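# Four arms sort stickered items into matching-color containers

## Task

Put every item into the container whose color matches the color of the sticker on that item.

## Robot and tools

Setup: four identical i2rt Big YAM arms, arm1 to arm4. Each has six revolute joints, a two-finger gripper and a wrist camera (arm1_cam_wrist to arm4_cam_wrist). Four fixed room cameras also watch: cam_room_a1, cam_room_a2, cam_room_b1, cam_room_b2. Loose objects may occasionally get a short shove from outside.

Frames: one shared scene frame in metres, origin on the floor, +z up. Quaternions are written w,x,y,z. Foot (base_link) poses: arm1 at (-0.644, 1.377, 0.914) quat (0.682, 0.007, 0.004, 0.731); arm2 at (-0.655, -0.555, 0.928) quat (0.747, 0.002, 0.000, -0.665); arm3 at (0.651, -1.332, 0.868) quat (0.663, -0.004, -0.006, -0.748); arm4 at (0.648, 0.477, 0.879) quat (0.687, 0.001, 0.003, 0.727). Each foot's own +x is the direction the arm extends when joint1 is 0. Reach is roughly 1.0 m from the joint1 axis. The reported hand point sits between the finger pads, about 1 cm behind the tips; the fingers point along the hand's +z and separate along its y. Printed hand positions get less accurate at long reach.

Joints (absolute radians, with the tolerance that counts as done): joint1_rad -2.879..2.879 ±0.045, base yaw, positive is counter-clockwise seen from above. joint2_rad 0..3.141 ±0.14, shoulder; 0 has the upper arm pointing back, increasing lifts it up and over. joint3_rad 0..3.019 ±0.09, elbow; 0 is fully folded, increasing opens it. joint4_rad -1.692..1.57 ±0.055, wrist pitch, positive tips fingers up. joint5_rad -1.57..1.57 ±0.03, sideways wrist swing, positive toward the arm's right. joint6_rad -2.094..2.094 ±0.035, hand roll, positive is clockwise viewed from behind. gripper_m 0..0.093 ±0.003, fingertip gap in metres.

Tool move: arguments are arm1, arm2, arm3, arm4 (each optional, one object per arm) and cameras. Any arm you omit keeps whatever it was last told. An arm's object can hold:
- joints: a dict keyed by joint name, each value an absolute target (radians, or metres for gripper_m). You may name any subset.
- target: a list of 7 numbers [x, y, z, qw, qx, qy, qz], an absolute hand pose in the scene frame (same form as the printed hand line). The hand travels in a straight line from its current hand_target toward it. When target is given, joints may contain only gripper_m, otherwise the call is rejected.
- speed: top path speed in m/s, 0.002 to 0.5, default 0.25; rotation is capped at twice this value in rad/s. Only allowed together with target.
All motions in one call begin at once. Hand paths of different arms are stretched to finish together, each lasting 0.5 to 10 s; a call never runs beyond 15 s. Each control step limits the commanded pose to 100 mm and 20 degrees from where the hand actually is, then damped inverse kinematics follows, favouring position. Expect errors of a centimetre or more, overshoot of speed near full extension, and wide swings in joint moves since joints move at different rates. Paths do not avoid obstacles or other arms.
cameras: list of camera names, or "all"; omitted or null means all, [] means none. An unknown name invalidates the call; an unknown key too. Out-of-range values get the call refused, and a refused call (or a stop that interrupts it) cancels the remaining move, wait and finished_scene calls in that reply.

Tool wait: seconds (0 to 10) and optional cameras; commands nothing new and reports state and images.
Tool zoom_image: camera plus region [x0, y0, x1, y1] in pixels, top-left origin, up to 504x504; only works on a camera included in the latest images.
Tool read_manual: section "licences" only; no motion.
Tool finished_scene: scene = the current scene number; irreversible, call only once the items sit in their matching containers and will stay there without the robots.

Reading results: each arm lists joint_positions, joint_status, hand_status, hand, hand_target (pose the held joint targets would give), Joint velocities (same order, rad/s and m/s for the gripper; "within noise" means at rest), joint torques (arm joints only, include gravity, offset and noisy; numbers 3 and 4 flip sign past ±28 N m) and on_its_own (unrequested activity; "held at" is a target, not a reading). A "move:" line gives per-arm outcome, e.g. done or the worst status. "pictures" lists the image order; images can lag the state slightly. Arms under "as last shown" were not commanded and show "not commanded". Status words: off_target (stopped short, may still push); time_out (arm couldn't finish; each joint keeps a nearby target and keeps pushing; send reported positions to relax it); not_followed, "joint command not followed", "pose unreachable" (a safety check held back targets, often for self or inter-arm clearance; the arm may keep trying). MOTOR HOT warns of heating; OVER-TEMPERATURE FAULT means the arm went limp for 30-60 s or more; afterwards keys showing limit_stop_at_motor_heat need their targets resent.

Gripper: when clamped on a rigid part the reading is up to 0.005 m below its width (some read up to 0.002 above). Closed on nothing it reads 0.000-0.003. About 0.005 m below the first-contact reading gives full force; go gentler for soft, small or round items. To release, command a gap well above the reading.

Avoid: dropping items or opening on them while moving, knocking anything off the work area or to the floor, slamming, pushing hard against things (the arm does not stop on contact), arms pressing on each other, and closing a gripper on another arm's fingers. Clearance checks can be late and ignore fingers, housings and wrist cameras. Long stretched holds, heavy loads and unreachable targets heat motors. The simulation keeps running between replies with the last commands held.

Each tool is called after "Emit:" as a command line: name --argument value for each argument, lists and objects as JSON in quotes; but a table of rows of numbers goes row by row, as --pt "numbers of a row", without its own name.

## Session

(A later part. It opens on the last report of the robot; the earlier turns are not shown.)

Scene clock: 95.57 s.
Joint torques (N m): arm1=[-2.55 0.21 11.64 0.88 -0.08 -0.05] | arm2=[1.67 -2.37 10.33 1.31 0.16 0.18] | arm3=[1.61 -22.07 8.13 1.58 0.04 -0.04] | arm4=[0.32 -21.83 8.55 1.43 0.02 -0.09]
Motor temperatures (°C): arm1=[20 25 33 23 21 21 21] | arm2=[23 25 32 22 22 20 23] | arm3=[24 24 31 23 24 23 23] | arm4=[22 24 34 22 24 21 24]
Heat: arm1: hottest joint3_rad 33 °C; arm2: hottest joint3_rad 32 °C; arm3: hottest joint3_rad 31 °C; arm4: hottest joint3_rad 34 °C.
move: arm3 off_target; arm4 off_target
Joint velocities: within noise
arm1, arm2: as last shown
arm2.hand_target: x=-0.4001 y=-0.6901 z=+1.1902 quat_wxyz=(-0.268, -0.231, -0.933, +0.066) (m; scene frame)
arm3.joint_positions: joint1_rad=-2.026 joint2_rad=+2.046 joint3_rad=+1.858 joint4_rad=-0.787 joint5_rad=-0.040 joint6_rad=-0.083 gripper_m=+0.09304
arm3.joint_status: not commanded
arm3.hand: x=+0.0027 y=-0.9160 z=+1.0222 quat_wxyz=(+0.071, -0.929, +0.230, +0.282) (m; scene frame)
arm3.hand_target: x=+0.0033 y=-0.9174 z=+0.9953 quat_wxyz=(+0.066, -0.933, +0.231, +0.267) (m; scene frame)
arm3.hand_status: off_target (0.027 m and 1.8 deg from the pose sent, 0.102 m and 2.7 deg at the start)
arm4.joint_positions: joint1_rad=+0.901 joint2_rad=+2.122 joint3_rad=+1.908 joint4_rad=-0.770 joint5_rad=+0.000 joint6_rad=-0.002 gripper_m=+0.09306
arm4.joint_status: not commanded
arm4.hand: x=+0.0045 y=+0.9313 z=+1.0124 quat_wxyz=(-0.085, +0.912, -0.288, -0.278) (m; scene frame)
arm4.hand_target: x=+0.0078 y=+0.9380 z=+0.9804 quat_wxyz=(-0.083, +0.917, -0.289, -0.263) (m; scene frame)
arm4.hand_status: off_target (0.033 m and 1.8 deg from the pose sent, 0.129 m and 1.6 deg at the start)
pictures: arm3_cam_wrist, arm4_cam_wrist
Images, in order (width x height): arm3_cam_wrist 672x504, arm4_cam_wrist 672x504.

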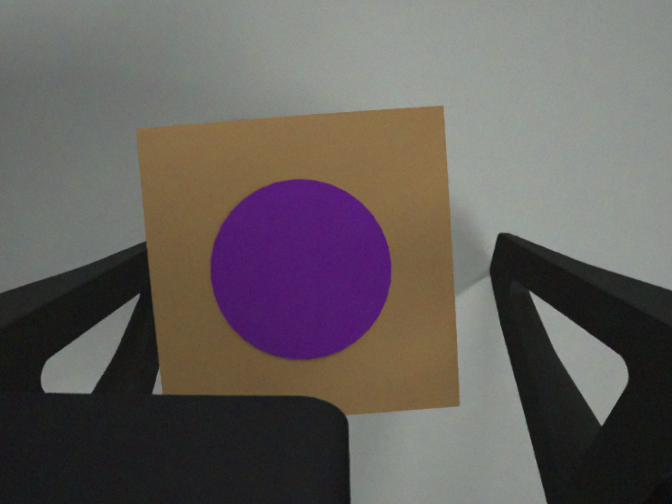

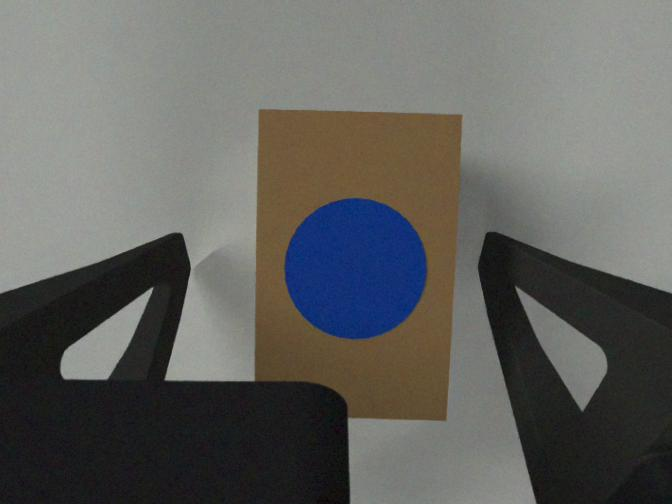

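Emit:
move --arm3 '{"joints": {"gripper_m": 0.044}}' --arm4 '{"joints": {"gripper_m": 0.035}}' --cameras '[]'

Emit:
move --arm3 '{"target": [0.04, -0.94, 1.11, 0.0662, -0.9331, 0.2309, 0.2675], "speed": 0.3}' --arm4 '{"target": [0.04, 0.915, 1.11, 0.0829, -0.9168, 0.2891, 0.2628], "speed": 0.3}' --cameras '["arm3_cam_wrist", "arm4_cam_wrist"]'

Emit:
move --arm3 '{"target": [0.42, -1.17, 1.17, 0.0662, -0.9331, 0.2309, 0.2675], "speed": 0.45}' --arm4 '{"target": [0.42, 0.635, 1.17, 0.0829, -0.9168, 0.2891, 0.2628], "speed": 0.45}' --cameras '[]'

Emit:
move --arm3 '{"joints": {"joint1_rad": 1.772, "joint2_rad": 0.695, "joint3_rad": 0.869, "joint4_rad": -1.222, "joint5_rad": 0, "joint6_rad": 0}}' --arm4 '{"joints": {"joint1_rad": -1.925, "joint2_rad": 0.695, "joint3_rad": 0.869, "joint4_rad": -1.222, "joint5_rad": 0, "joint6_rad": 0}}' --cameras '[]'

Emit:
move --arm3 '{"target": [1.19, -1.289, 0.92, 0.2755, -0.0335, 0.9607, 0.0096], "speed": 0.4}' --arm4 '{"target": [1.135, 0.33, 0.92, 0.2753, 0.0419, 0.9604, -0.0120], "speed": 0.4}' --cameras '["arm3_cam_wrist", "arm4_cam_wrist"]'

Scene clock: 105.83 s.
Joint torques (N m): arm1=[-3.14 0.21 11.41 0.83 -0.07 -0.04] | arm2=[1.55 -2.32 10.33 1.31 0.16 0.19] | arm3=[1.67 -22.01 8.14 1.55 0.14 -0.06] | arm4=[0.67 -21.71 8.73 1.36 0 -0.03]
Motor temperatures (°C): arm1=[20 25 33 23 21 21 21] | arm2=[23 25 32 22 22 20 23] | arm3=[24 25 31 23 24 23 23] | arm4=[22 25 36 22 24 21 24]
Heat: arm1: hottest joint3_rad 33 °C; arm2: hottest joint3_rad 32 °C; arm3: hottest joint3_rad 31 °C; arm4: hottest joint3_rad 36 °C.
move: arm3 off_target; arm4 off_target
Joint velocities: within noise
arm1, arm2: as last shown
arm3.joint_positions: joint1_rad=-2.026 joint2_rad=+2.046 joint3_rad=+1.858 joint4_rad=-0.787 joint5_rad=-0.042 joint6_rad=-0.083 gripper_m=+0.05327
arm3.joint_status: gripper_m off_target (ended at +0.05330, target +0.04400)
arm3.hand: x=+0.0022 y=-0.9166 z=+1.0223 quat_wxyz=(+0.070, -0.929, +0.229, +0.282) (m; scene frame)
arm3.hand_target: x=+0.0031 y=-0.9175 z=+0.9954 quat_wxyz=(+0.066, -0.933, +0.231, +0.268) (m; scene frame)
arm3.hand_status: not commanded
arm4.joint_positions: joint1_rad=+0.894 joint2_rad=+2.123 joint3_rad=+1.908 joint4_rad=-0.769 joint5_rad=+0.000 joint6_rad=-0.003 gripper_m=+0.04441
arm4.joint_status: gripper_m off_target (ended at +0.04443, target +0.03500)
arm4.hand: x=+0.0079 y=+0.9363 z=+1.0119 quat_wxyz=(-0.086, +0.911, -0.292, -0.277) (m; scene frame)
arm4.hand_target: x=+0.0076 y=+0.9379 z=+0.9803 quat_wxyz=(-0.083, +0.917, -0.289, -0.263) (m; scene frame)
arm4.hand_status: not commanded
pictures: none
No camera images: "cameras" was empty.

Scene clock: 107.10 s.
Joint torques (N m): arm1=[-3.02 0.32 11.64 0.94 -0.05 -0.03] | arm2=[1.61 -2.2 10.32 1.31 0.15 0.19] | arm3=[1.67 -22.48 11.49 0.83 0.08 -0.06] | arm4=[1.08 -22.95 12.11 0.5 0.05 -0.04]
Motor temperatures (°C): arm1=[20 25 33 23 21 21 21] | arm2=[23 25 32 22 22 20 23] | arm3=[24 25 31 23 24 23 23] | arm4=[22 25 36 22 24 21 25]
Heat: arm1: hottest joint3_rad 33 °C; arm2: hottest joint3_rad 32 °C; arm3: hottest joint3_rad 31 °C; arm4: hottest joint3_rad 36 °C.
move: arm3 off_target; arm4 off_target
Joint velocities: within noise
arm1, arm2: as last shown
arm3.joint_positions: joint1_rad=-2.026 joint2_rad=+1.899 joint3_rad=+1.852 joint4_rad=-0.975 joint5_rad=-0.041 joint6_rad=-0.082 gripper_m=+0.05327
arm3.joint_status: not commanded
arm3.hand: x=+0.0449 y=-0.9429 z=+1.1009 quat_wxyz=(+0.063, -0.935, +0.231, +0.261) (m; scene frame)
arm3.hand_target: x=+0.0402 y=-0.9402 z=+1.1100 quat_wxyz=(+0.066, -0.933, +0.231, +0.268) (m; scene frame)
arm3.hand_status: off_target (0.011 m and 0.9 deg from the pose sent, 0.098 m and 1.8 deg at the start)
arm4.joint_positions: joint1_rad=+0.894 joint2_rad=+1.982 joint3_rad=+1.913 joint4_rad=-0.975 joint5_rad=+0.000 joint6_rad=-0.003 gripper_m=+0.04441
arm4.joint_status: not commanded
arm4.hand: x=+0.0469 y=+0.9089 z=+1.0919 quat_wxyz=(-0.078, +0.919, -0.294, -0.250) (m; scene frame)
arm4.hand_target: x=+0.0405 y=+0.9145 z=+1.1101 quat_wxyz=(-0.083, +0.917, -0.289, -0.263) (m; scene frame)
arm4.hand_status: off_target (0.020 m and 1.7 deg from the pose sent, 0.105 m and 1.9 deg at the start)
pictures: arm3_cam_wrist, arm4_cam_wrist
Images, in order (width x height): arm3_cam_wrist 672x504, arm4_cam_wrist 672x504.

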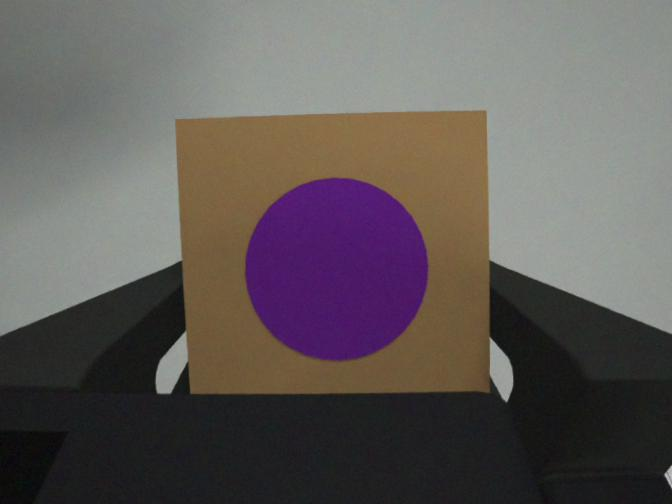

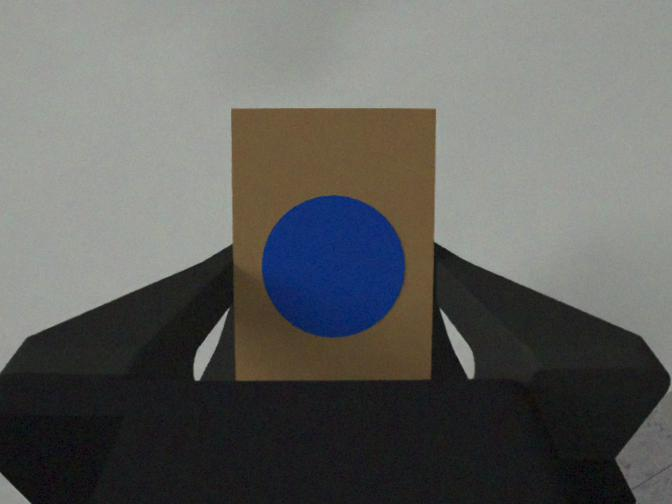

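Scene clock: 109.07 s.
Joint torques (N m): arm1=[-3.14 1.03 11.58 0.95 -0.05 -0.03] | arm2=[1.61 -2.37 10.35 1.32 0.15 0.19] | arm3=[0.38 -1.85 8.99 0.94 -0.14 -0.14] | arm4=[1.32 -1.73 9.28 0.75 0.24 0.15]
Motor temperatures (°C): arm1=[20 25 33 23 21 21 21] | arm2=[23 25 32 22 22 20 23] | arm3=[24 25 31 23 24 23 23] | arm4=[22 25 36 22 24 21 25]
Heat: arm1: hottest joint3_rad 33 °C; arm2: hottest joint3_rad 32 °C; arm3: hottest joint3_rad 31 °C; arm4: hottest joint3_rad 36 °C.
move: arm3 done; arm4 done
Joint velocities: within noise
arm1, arm2: as last shown
arm3.joint_positions: joint1_rad=-2.079 joint2_rad=+0.700 joint3_rad=+0.932 joint4_rad=-1.233 joint5_rad=-0.072 joint6_rad=-0.131 gripper_m=+0.05327
arm3.joint_status: not commanded
arm3.hand: x=+0.4171 y=-1.1722 z=+1.1727 quat_wxyz=(+0.066, -0.933, +0.228, +0.272) (m; scene frame)
arm3.hand_target: x=+0.4199 y=-1.1701 z=+1.1700 quat_wxyz=(+0.066, -0.933, +0.231, +0.267) (m; scene frame)
arm3.hand_status: done (0.004 m and 0.6 deg from the pose sent, 0.444 m and 0.9 deg at the start)
arm4.joint_positions: joint1_rad=+0.920 joint2_rad=+0.685 joint3_rad=+0.884 joint4_rad=-1.203 joint5_rad=+0.014 joint6_rad=+0.003 gripper_m=+0.04441
arm4.joint_status: not commanded
arm4.hand: x=+0.4205 y=+0.6363 z=+1.1704 quat_wxyz=(-0.085, +0.917, -0.285, -0.267) (m; scene frame)
arm4.hand_target: x=+0.4200 y=+0.6350 z=+1.1700 quat_wxyz=(-0.083, +0.917, -0.289, -0.263) (m; scene frame)
arm4.hand_status: done (0.001 m and 0.8 deg from the pose sent, 0.469 m and 1.8 deg at the start)
pictures: none
No camera images: "cameras" was empty.

Scene clock: 111.67 s.
Joint torques (N m): arm1=[-2.55 0.62 11.66 0.76 -0.05 -0.04] | arm2=[1.49 -2.49 10.32 1.33 0.16 0.18] | arm3=[1.96 -2.2 9.65 1.24 0.12 0.01] | arm4=[0.73 -1.49 9.42 0.55 0.03 0.04]
Motor temperatures (°C): arm1=[20 25 33 23 21 21 21] | arm2=[23 25 32 22 22 20 23] | arm3=[24 25 31 23 24 23 23] | arm4=[22 25 36 22 24 21 25]
Heat: arm1: hottest joint3_rad 33 °C; arm2: hottest joint3_rad 32 °C; arm3: hottest joint3_rad 31 °C; arm4: hottest joint3_rad 36 °C.
move: arm3 done; arm4 done
Joint velocities: within noise
arm1, arm2: as last shown
arm3.joint_positions: joint1_rad=+1.762 joint2_rad=+0.699 joint3_rad=+0.866 joint4_rad=-1.227 joint5_rad=-0.003 joint6_rad=-0.006 gripper_m=+0.05314
arm3.joint_status: all done
arm3.hand: x=+0.9224 y=-1.3087 z=+1.1424 quat_wxyz=(-0.252, +0.039, -0.967, -0.003) (m; scene frame)
arm3.hand_target: x=+0.9233 y=-1.3063 z=+1.1459 quat_wxyz=(-0.259, +0.041, -0.965, -0.004) (m; scene frame)
arm3.hand_status: not commanded
arm4.joint_positions: joint1_rad=-1.923 joint2_rad=+0.690 joint3_rad=+0.864 joint4_rad=-1.213 joint5_rad=+0.002 joint6_rad=+0.003 gripper_m=+0.04443
arm4.joint_status: all done
arm4.hand: x=+0.9109 y=+0.3976 z=+1.1560 quat_wxyz=(-0.257, -0.143, -0.955, +0.041) (m; scene frame)
arm4.hand_target: x=+0.9104 y=+0.3976 z=+1.1566 quat_wxyz=(-0.254, -0.143, -0.956, +0.040) (m; scene frame)
arm4.hand_status: not commanded
pictures: none
No camera images: "cameras" was empty.

Scene clock: 113.33 s.
Joint torques (N m): arm1=[-2.43 0.62 11.59 1.02 -0.08 0] | arm2=[1.38 -2.37 10.36 1.31 0.15 0.19] | arm3=[1.49 -15.5 10.96 1.59 -0.07 0.03] | arm4=[0.26 -13.98 9.4 1.5 -0.12 -0.07]
Motor temperatures (°C): arm1=[20 25 33 23 21 21 21] | arm2=[23 25 32 22 22 20 23] | arm3=[24 25 31 23 24 23 24] | arm4=[22 25 36 22 24 21 25]
Heat: arm1: hottest joint3_rad 33 °C; arm2: hottest joint3_rad 32 °C; arm3: hottest joint3_rad 31 °C; arm4: hottest joint3_rad 36 °C.
move: arm3 off_target; arm4 off_target
Joint velocities: within noise
arm1, arm2: as last shown
arm3.joint_positions: joint1_rad=+1.762 joint2_rad=+1.644 joint3_rad=+0.900 joint4_rad=-0.341 joint5_rad=-0.007 joint6_rad=+0.005 gripper_m=+0.05314
arm3.joint_status: not commanded
arm3.hand: x=+1.1626 y=-1.2945 z=+0.8945 quat_wxyz=(-0.240, +0.034, -0.970, -0.006) (m; scene frame)
arm3.hand_target: x=+1.1883 y=-1.2891 z=+0.9210 quat_wxyz=(-0.275, +0.034, -0.961, -0.010) (m; scene frame)
arm3.hand_status: off_target (0.038 m and 4.2 deg from the pose sent, 0.349 m and 2.9 deg at the start)
arm4.joint_positions: joint1_rad=-1.959 joint2_rad=+1.591 joint3_rad=+0.812 joint4_rad=-0.306 joint5_rad=-0.132 joint6_rad=-0.198 gripper_m=+0.04443
arm4.joint_status: not commanded
arm4.hand: x=+1.1120 y=+0.3410 z=+0.9003 quat_wxyz=(-0.246, -0.049, -0.968, +0.003) (m; scene frame)
arm4.hand_target: x=+1.1337 y=+0.3304 z=+0.9208 quat_wxyz=(-0.275, -0.042, -0.960, +0.012) (m; scene frame)
arm4.hand_status: off_target (0.032 m and 3.7 deg from the pose sent, 0.332 m and 12.3 deg at the start)
pictures: arm3_cam_wrist, arm4_cam_wrist
Images, in order (width x height): arm3_cam_wrist 672x504, arm4_cam_wrist 672x504.

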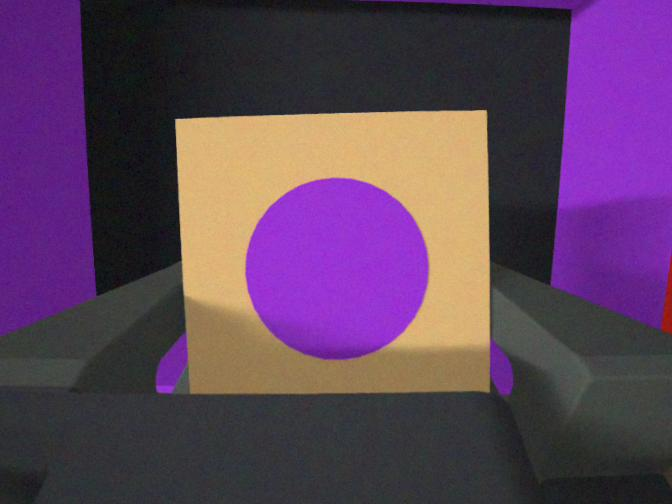

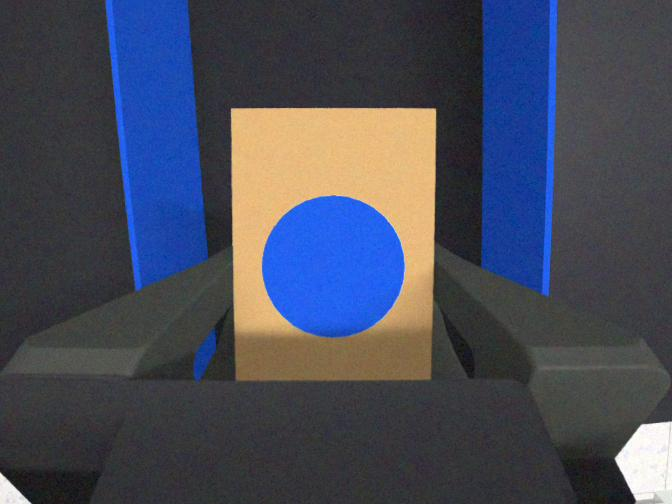

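Emit:
move --arm3 '{"target": [1.187, -1.286, 0.775, 0.2755, -0.0335, 0.9607, 0.0096], "speed": 0.25}' --arm4 '{"target": [1.137, 0.333, 0.775, 0.2753, 0.0419, 0.9604, -0.0120], "speed": 0.25}' --cameras '[]'

Emit:
move --arm3 '{"target": [1.187, -1.286, 0.726, 0.2755, -0.0335, 0.9607, 0.0096], "speed": 0.1}' --arm4 '{"target": [1.137, 0.333, 0.726, 0.2753, 0.0419, 0.9604, -0.0120], "speed": 0.1}' --cameras '["arm3_cam_wrist", "arm4_cam_wrist"]'

Scene clock: 128.83 s.
Joint torques (N m): arm1=[-2.9 0.91 11.64 0.99 -0.09 0.02] | arm2=[1.55 -2.32 10.33 1.29 0.15 0.19] | arm3=[1.79 -18.02 4.88 1.72 0.13 0.02] | arm4=[1.08 -15.5 4.71 1.55 0.01 -0.02]
Motor temperatures (°C): arm1=[20 24 33 23 21 21 21] | arm2=[23 25 33 22 22 20 23] | arm3=[24 25 31 23 24 23 24] | arm4=[22 24 35 22 24 21 25]
Heat: arm1: hottest joint3_rad 33 °C; arm2: hottest joint3_rad 33 °C; arm3: hottest joint3_rad 31 °C; arm4: hottest joint3_rad 35 °C.
move: arm3 off_target; arm4 off_target
Joint velocities: within noise
arm1, arm2: as last shown
arm3.joint_positions: joint1_rad=+1.764 joint2_rad=+1.978 joint3_rad=+0.876 joint4_rad=+0.058 joint5_rad=-0.006 joint6_rad=+0.015 gripper_m=+0.05314
arm3.joint_status: not commanded
arm3.hand: x=+1.1799 y=-1.2943 z=+0.7654 quat_wxyz=(-0.260, +0.030, -0.965, -0.007) (m; scene frame)
arm3.hand_target: x=+1.1868 y=-1.2860 z=+0.7750 quat_wxyz=(-0.275, +0.034, -0.961, -0.010) (m; scene frame)
arm3.hand_status: off_target (0.014 m and 1.9 deg from the pose sent, 0.122 m and 4.2 deg at the start)
arm4.joint_positions: joint1_rad=-1.959 joint2_rad=+1.960 joint3_rad=+0.793 joint4_rad=+0.114 joint5_rad=-0.132 joint6_rad=-0.199 gripper_m=+0.04443
arm4.joint_status: not commanded
arm4.hand: x=+1.1268 y=+0.3352 z=+0.7687 quat_wxyz=(-0.261, -0.047, -0.964, +0.007) (m; scene frame)
arm4.hand_target: x=+1.1368 y=+0.3331 z=+0.7752 quat_wxyz=(-0.275, -0.042, -0.960, +0.012) (m; scene frame)
arm4.hand_status: off_target (0.012 m and 1.9 deg from the pose sent, 0.128 m and 3.7 deg at the start)
pictures: none
No camera images: "cameras" was empty.

Scene clock: 129.83 s.
Joint torques (N m): arm1=[-2.61 1.03 11.73 0.91 -0.02 0] | arm2=[1.67 -2.32 10.32 1.32 0.15 0.18] | arm3=[1.85 -13.8 5.18 1.43 0.15 -0.01] | arm4=[1.08 -13.39 4.63 1.4 0.01 0.03]
Motor temperatures (°C): arm1=[20 24 33 23 21 21 21] | arm2=[23 25 33 22 22 20 23] | arm3=[24 25 31 23 24 23 24] | arm4=[22 24 35 22 24 21 26]
Heat: arm1: hottest joint3_rad 33 °C; arm2: hottest joint3_rad 33 °C; arm3: hottest joint3_rad 31 °C; arm4: hottest joint3_rad 35 °C.
move: arm3 off_target; arm4 off_target
Joint velocities: within noise
arm1.joint_positions: joint1_rad=-2.269 joint2_rad=+0.723 joint3_rad=+0.843 joint4_rad=-1.101 joint5_rad=-0.011 joint6_rad=-0.002 gripper_m=+0.08496
arm1.joint_status: not commanded
arm1.hand: x=-0.3974 y=+1.2018 z=+1.1829 quat_wxyz=(-0.270, -0.294, -0.913, +0.086) (m; scene frame)
arm1.hand_target: x=-0.4000 y=+1.2001 z=+1.1801 quat_wxyz=(-0.262, -0.297, -0.914, +0.085) (m; scene frame)
arm1.hand_status: not commanded
arm2.joint_positions: joint1_rad=+0.967 joint2_rad=+0.702 joint3_rad=+0.833 joint4_rad=-1.108 joint5_rad=+0.004 joint6_rad=-0.007 gripper_m=+0.08994
arm2.joint_status: not commanded
arm2.hand: x=-0.3975 y=-0.6941 z=+1.2011 quat_wxyz=(-0.284, -0.228, -0.929, +0.072) (m; scene frame)
arm2.hand_target: x=-0.4001 y=-0.6901 z=+1.1902 quat_wxyz=(-0.268, -0.231, -0.933, +0.066) (m; scene frame)
arm2.hand_status: not commanded
arm3.joint_positions: joint1_rad=+1.765 joint2_rad=+2.057 joint3_rad=+0.879 joint4_rad=+0.185 joint5_rad=-0.004 joint6_rad=+0.019 gripper_m=+0.05314
arm3.joint_status: not commanded
arm3.hand: x=+1.1888 y=-1.2935 z=+0.7420 quat_wxyz=(-0.284, +0.029, -0.958, -0.009) (m; scene frame)
arm3.hand_target: x=+1.1862 y=-1.2863 z=+0.7264 quat_wxyz=(-0.275, +0.034, -0.961, -0.009) (m; scene frame)
arm3.hand_status: off_target (0.018 m and 1.2 deg from the pose sent, 0.041 m and 1.9 deg at the start)
arm4.joint_positions: joint1_rad=-1.959 joint2_rad=+2.066 joint3_rad=+0.805 joint4_rad=+0.243 joint5_rad=-0.132 joint6_rad=-0.200 gripper_m=+0.04443
arm4.joint_status: not commanded
arm4.hand: x=+1.1329 y=+0.3329 z=+0.7368 quat_wxyz=(-0.277, -0.045, -0.960, +0.012) (m; scene frame)
arm4.hand_target: x=+1.1367 y=+0.3331 z=+0.7263 quat_wxyz=(-0.275, -0.042, -0.960, +0.012) (m; scene frame)
arm4.hand_status: off_target (0.012 m and 0.4 deg from the pose sent, 0.044 m and 1.9 deg at the start)
pictures: arm3_cam_wrist, arm4_cam_wrist
Images, in order (width x height): arm3_cam_wrist 672x504, arm4_cam_wrist 672x504.

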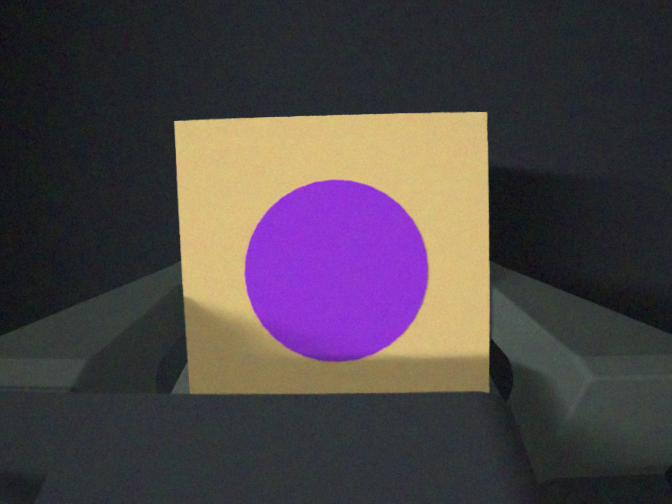

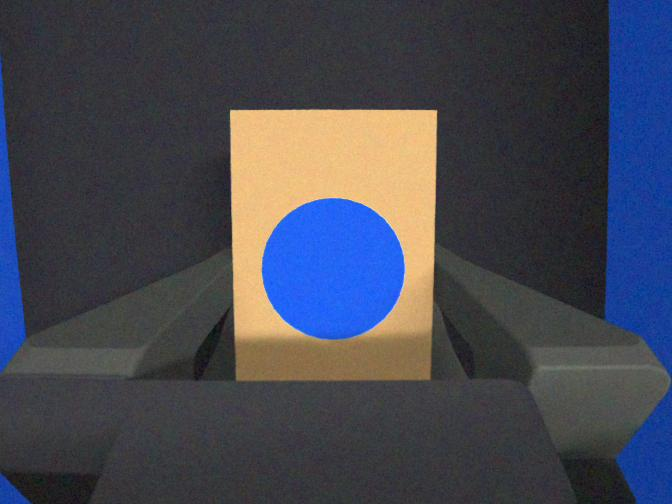

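Emit:
move --arm3 '{"joints": {"gripper_m": 0.075}}' --arm4 '{"joints": {"gripper_m": 0.066}}' --cameras '[]'

Emit:
move --arm3 '{"target": [1.13, -1.29, 0.90, 0.2755, -0.0335, 0.9607, 0.0096], "speed": 0.3}' --arm4 '{"target": [1.08, 0.34, 0.90, 0.2753, 0.0419, 0.9604, -0.0120], "speed": 0.3}' --cameras '["arm3_cam_wrist", "arm4_cam_wrist"]'

Scene clock: 134.80 s.
Joint torques (N m): arm1=[-2.32 0.44 11.6 0.91 -0.05 -0.03] | arm2=[1.61 -2.32 10.32 1.31 0.16 0.18] | arm3=[2.14 -13.86 5.16 1.18 0.02 -0.05] | arm4=[1.38 -13.16 4.56 1.35 0.03 0]
Motor temperatures (°C): arm1=[20 24 33 23 21 21 21] | arm2=[23 25 33 22 22 20 23] | arm3=[24 25 30 23 24 23 24] | arm4=[22 24 34 22 24 21 26]
Heat: arm1: hottest joint3_rad 33 °C; arm2: hottest joint3_rad 33 °C; arm3: hottest joint3_rad 30 °C; arm4: hottest joint3_rad 34 °C.
move: arm3 done; arm4 done
Joint velocities: within noise
arm1, arm2: as last shown
arm3.joint_positions: joint1_rad=+1.765 joint2_rad=+2.059 joint3_rad=+0.879 joint4_rad=+0.190 joint5_rad=-0.001 joint6_rad=+0.021 gripper_m=+0.07495
arm3.joint_status: all done
arm3.hand: x=+1.1896 y=-1.2940 z=+0.7421 quat_wxyz=(-0.287, +0.027, -0.958, -0.008) (m; scene frame)
arm3.hand_target: x=+1.1862 y=-1.2863 z=+0.7264 quat_wxyz=(-0.275, +0.034, -0.961, -0.010) (m; scene frame)
arm3.hand_status: not commanded
arm4.joint_positions: joint1_rad=-1.959 joint2_rad=+2.066 joint3_rad=+0.805 joint4_rad=+0.244 joint5_rad=-0.132 joint6_rad=-0.200 gripper_m=+0.06591
arm4.joint_status: all done
arm4.hand: x=+1.1332 y=+0.3328 z=+0.7368 quat_wxyz=(-0.278, -0.045, -0.960, +0.012) (m; scene frame)
arm4.hand_target: x=+1.1366 y=+0.3331 z=+0.7263 quat_wxyz=(-0.275, -0.042, -0.960, +0.012) (m; scene frame)
arm4.hand_status: not commanded
pictures: none
No camera images: "cameras" was empty.

Scene clock: 136.13 s.
Joint torques (N m): arm1=[-2.73 0.32 11.6 1.07 -0.03 -0.01] | arm2=[1.49 -2.37 10.39 1.32 0.15 0.19] | arm3=[1.96 -11.52 6.61 0.81 -0.04 -0.06] | arm4=[0.15 -10.29 6.45 0.58 -0.1 -0.09]
Motor temperatures (°C): arm1=[20 24 33 23 21 21 21] | arm2=[23 25 33 22 22 20 23] | arm3=[24 25 30 23 24 23 24] | arm4=[22 24 34 22 24 21 26]
Heat: arm1: hottest joint3_rad 33 °C; arm2: hottest joint3_rad 33 °C; arm3: hottest joint3_rad 30 °C; arm4: hottest joint3_rad 34 °C.
move: arm3 off_target; arm4 done
Joint velocities: within noise
arm1, arm2: as last shown
arm3.joint_positions: joint1_rad=+1.765 joint2_rad=+1.533 joint3_rad=+0.766 joint4_rad=-0.222 joint5_rad=-0.001 joint6_rad=+0.021 gripper_m=+0.07496
arm3.joint_status: not commanded
arm3.hand: x=+1.1352 y=-1.2957 z=+0.9087 quat_wxyz=(-0.287, +0.027, -0.958, -0.008) (m; scene frame)
arm3.hand_target: x=+1.1299 y=-1.2902 z=+0.9002 quat_wxyz=(-0.276, +0.034, -0.961, -0.010) (m; scene frame)
arm3.hand_status: off_target (0.012 m and 1.6 deg from the pose sent, 0.169 m and 1.5 deg at the start)
arm4.joint_positions: joint1_rad=-1.984 joint2_rad=+1.497 joint3_rad=+0.685 joint4_rad=-0.188 joint5_rad=-0.146 joint6_rad=-0.218 gripper_m=+0.06592
arm4.joint_status: not commanded
arm4.hand: x=+1.0842 y=+0.3412 z=+0.9080 quat_wxyz=(-0.287, -0.045, -0.957, +0.014) (m; scene frame)
arm4.hand_target: x=+1.0799 y=+0.3402 z=+0.9001 quat_wxyz=(-0.275, -0.042, -0.960, +0.012) (m; scene frame)
arm4.hand_status: done (0.009 m and 1.4 deg from the pose sent, 0.172 m and 0.4 deg at the start)
pictures: arm3_cam_wrist, arm4_cam_wrist
Images, in order (width x height): arm3_cam_wrist 672x504, arm4_cam_wrist 672x504.

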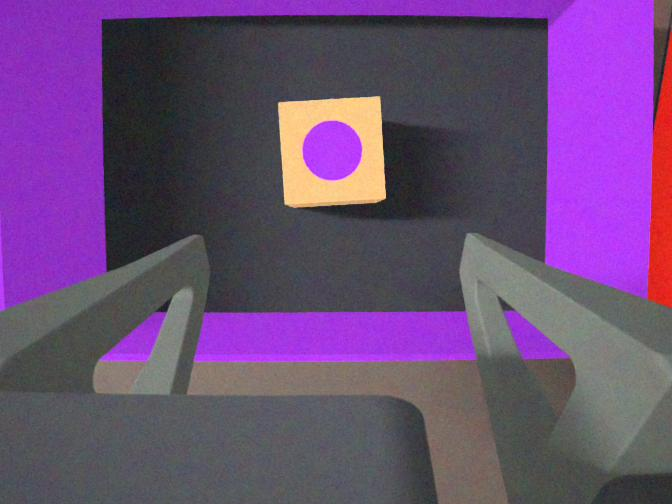

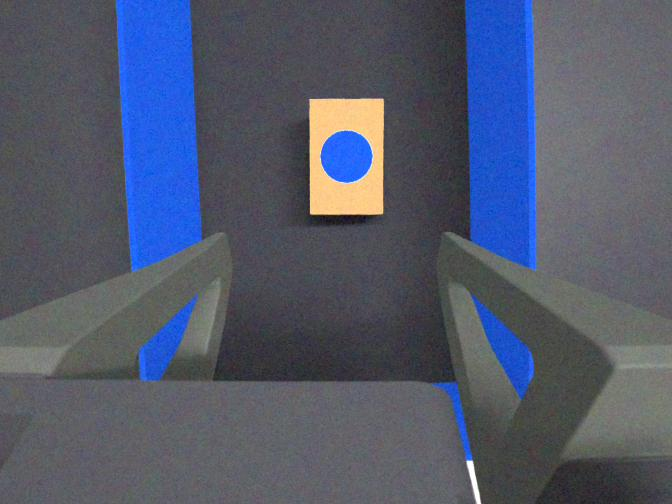

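Emit:
finished_scene --scene 2

The scene is finished: the task was done.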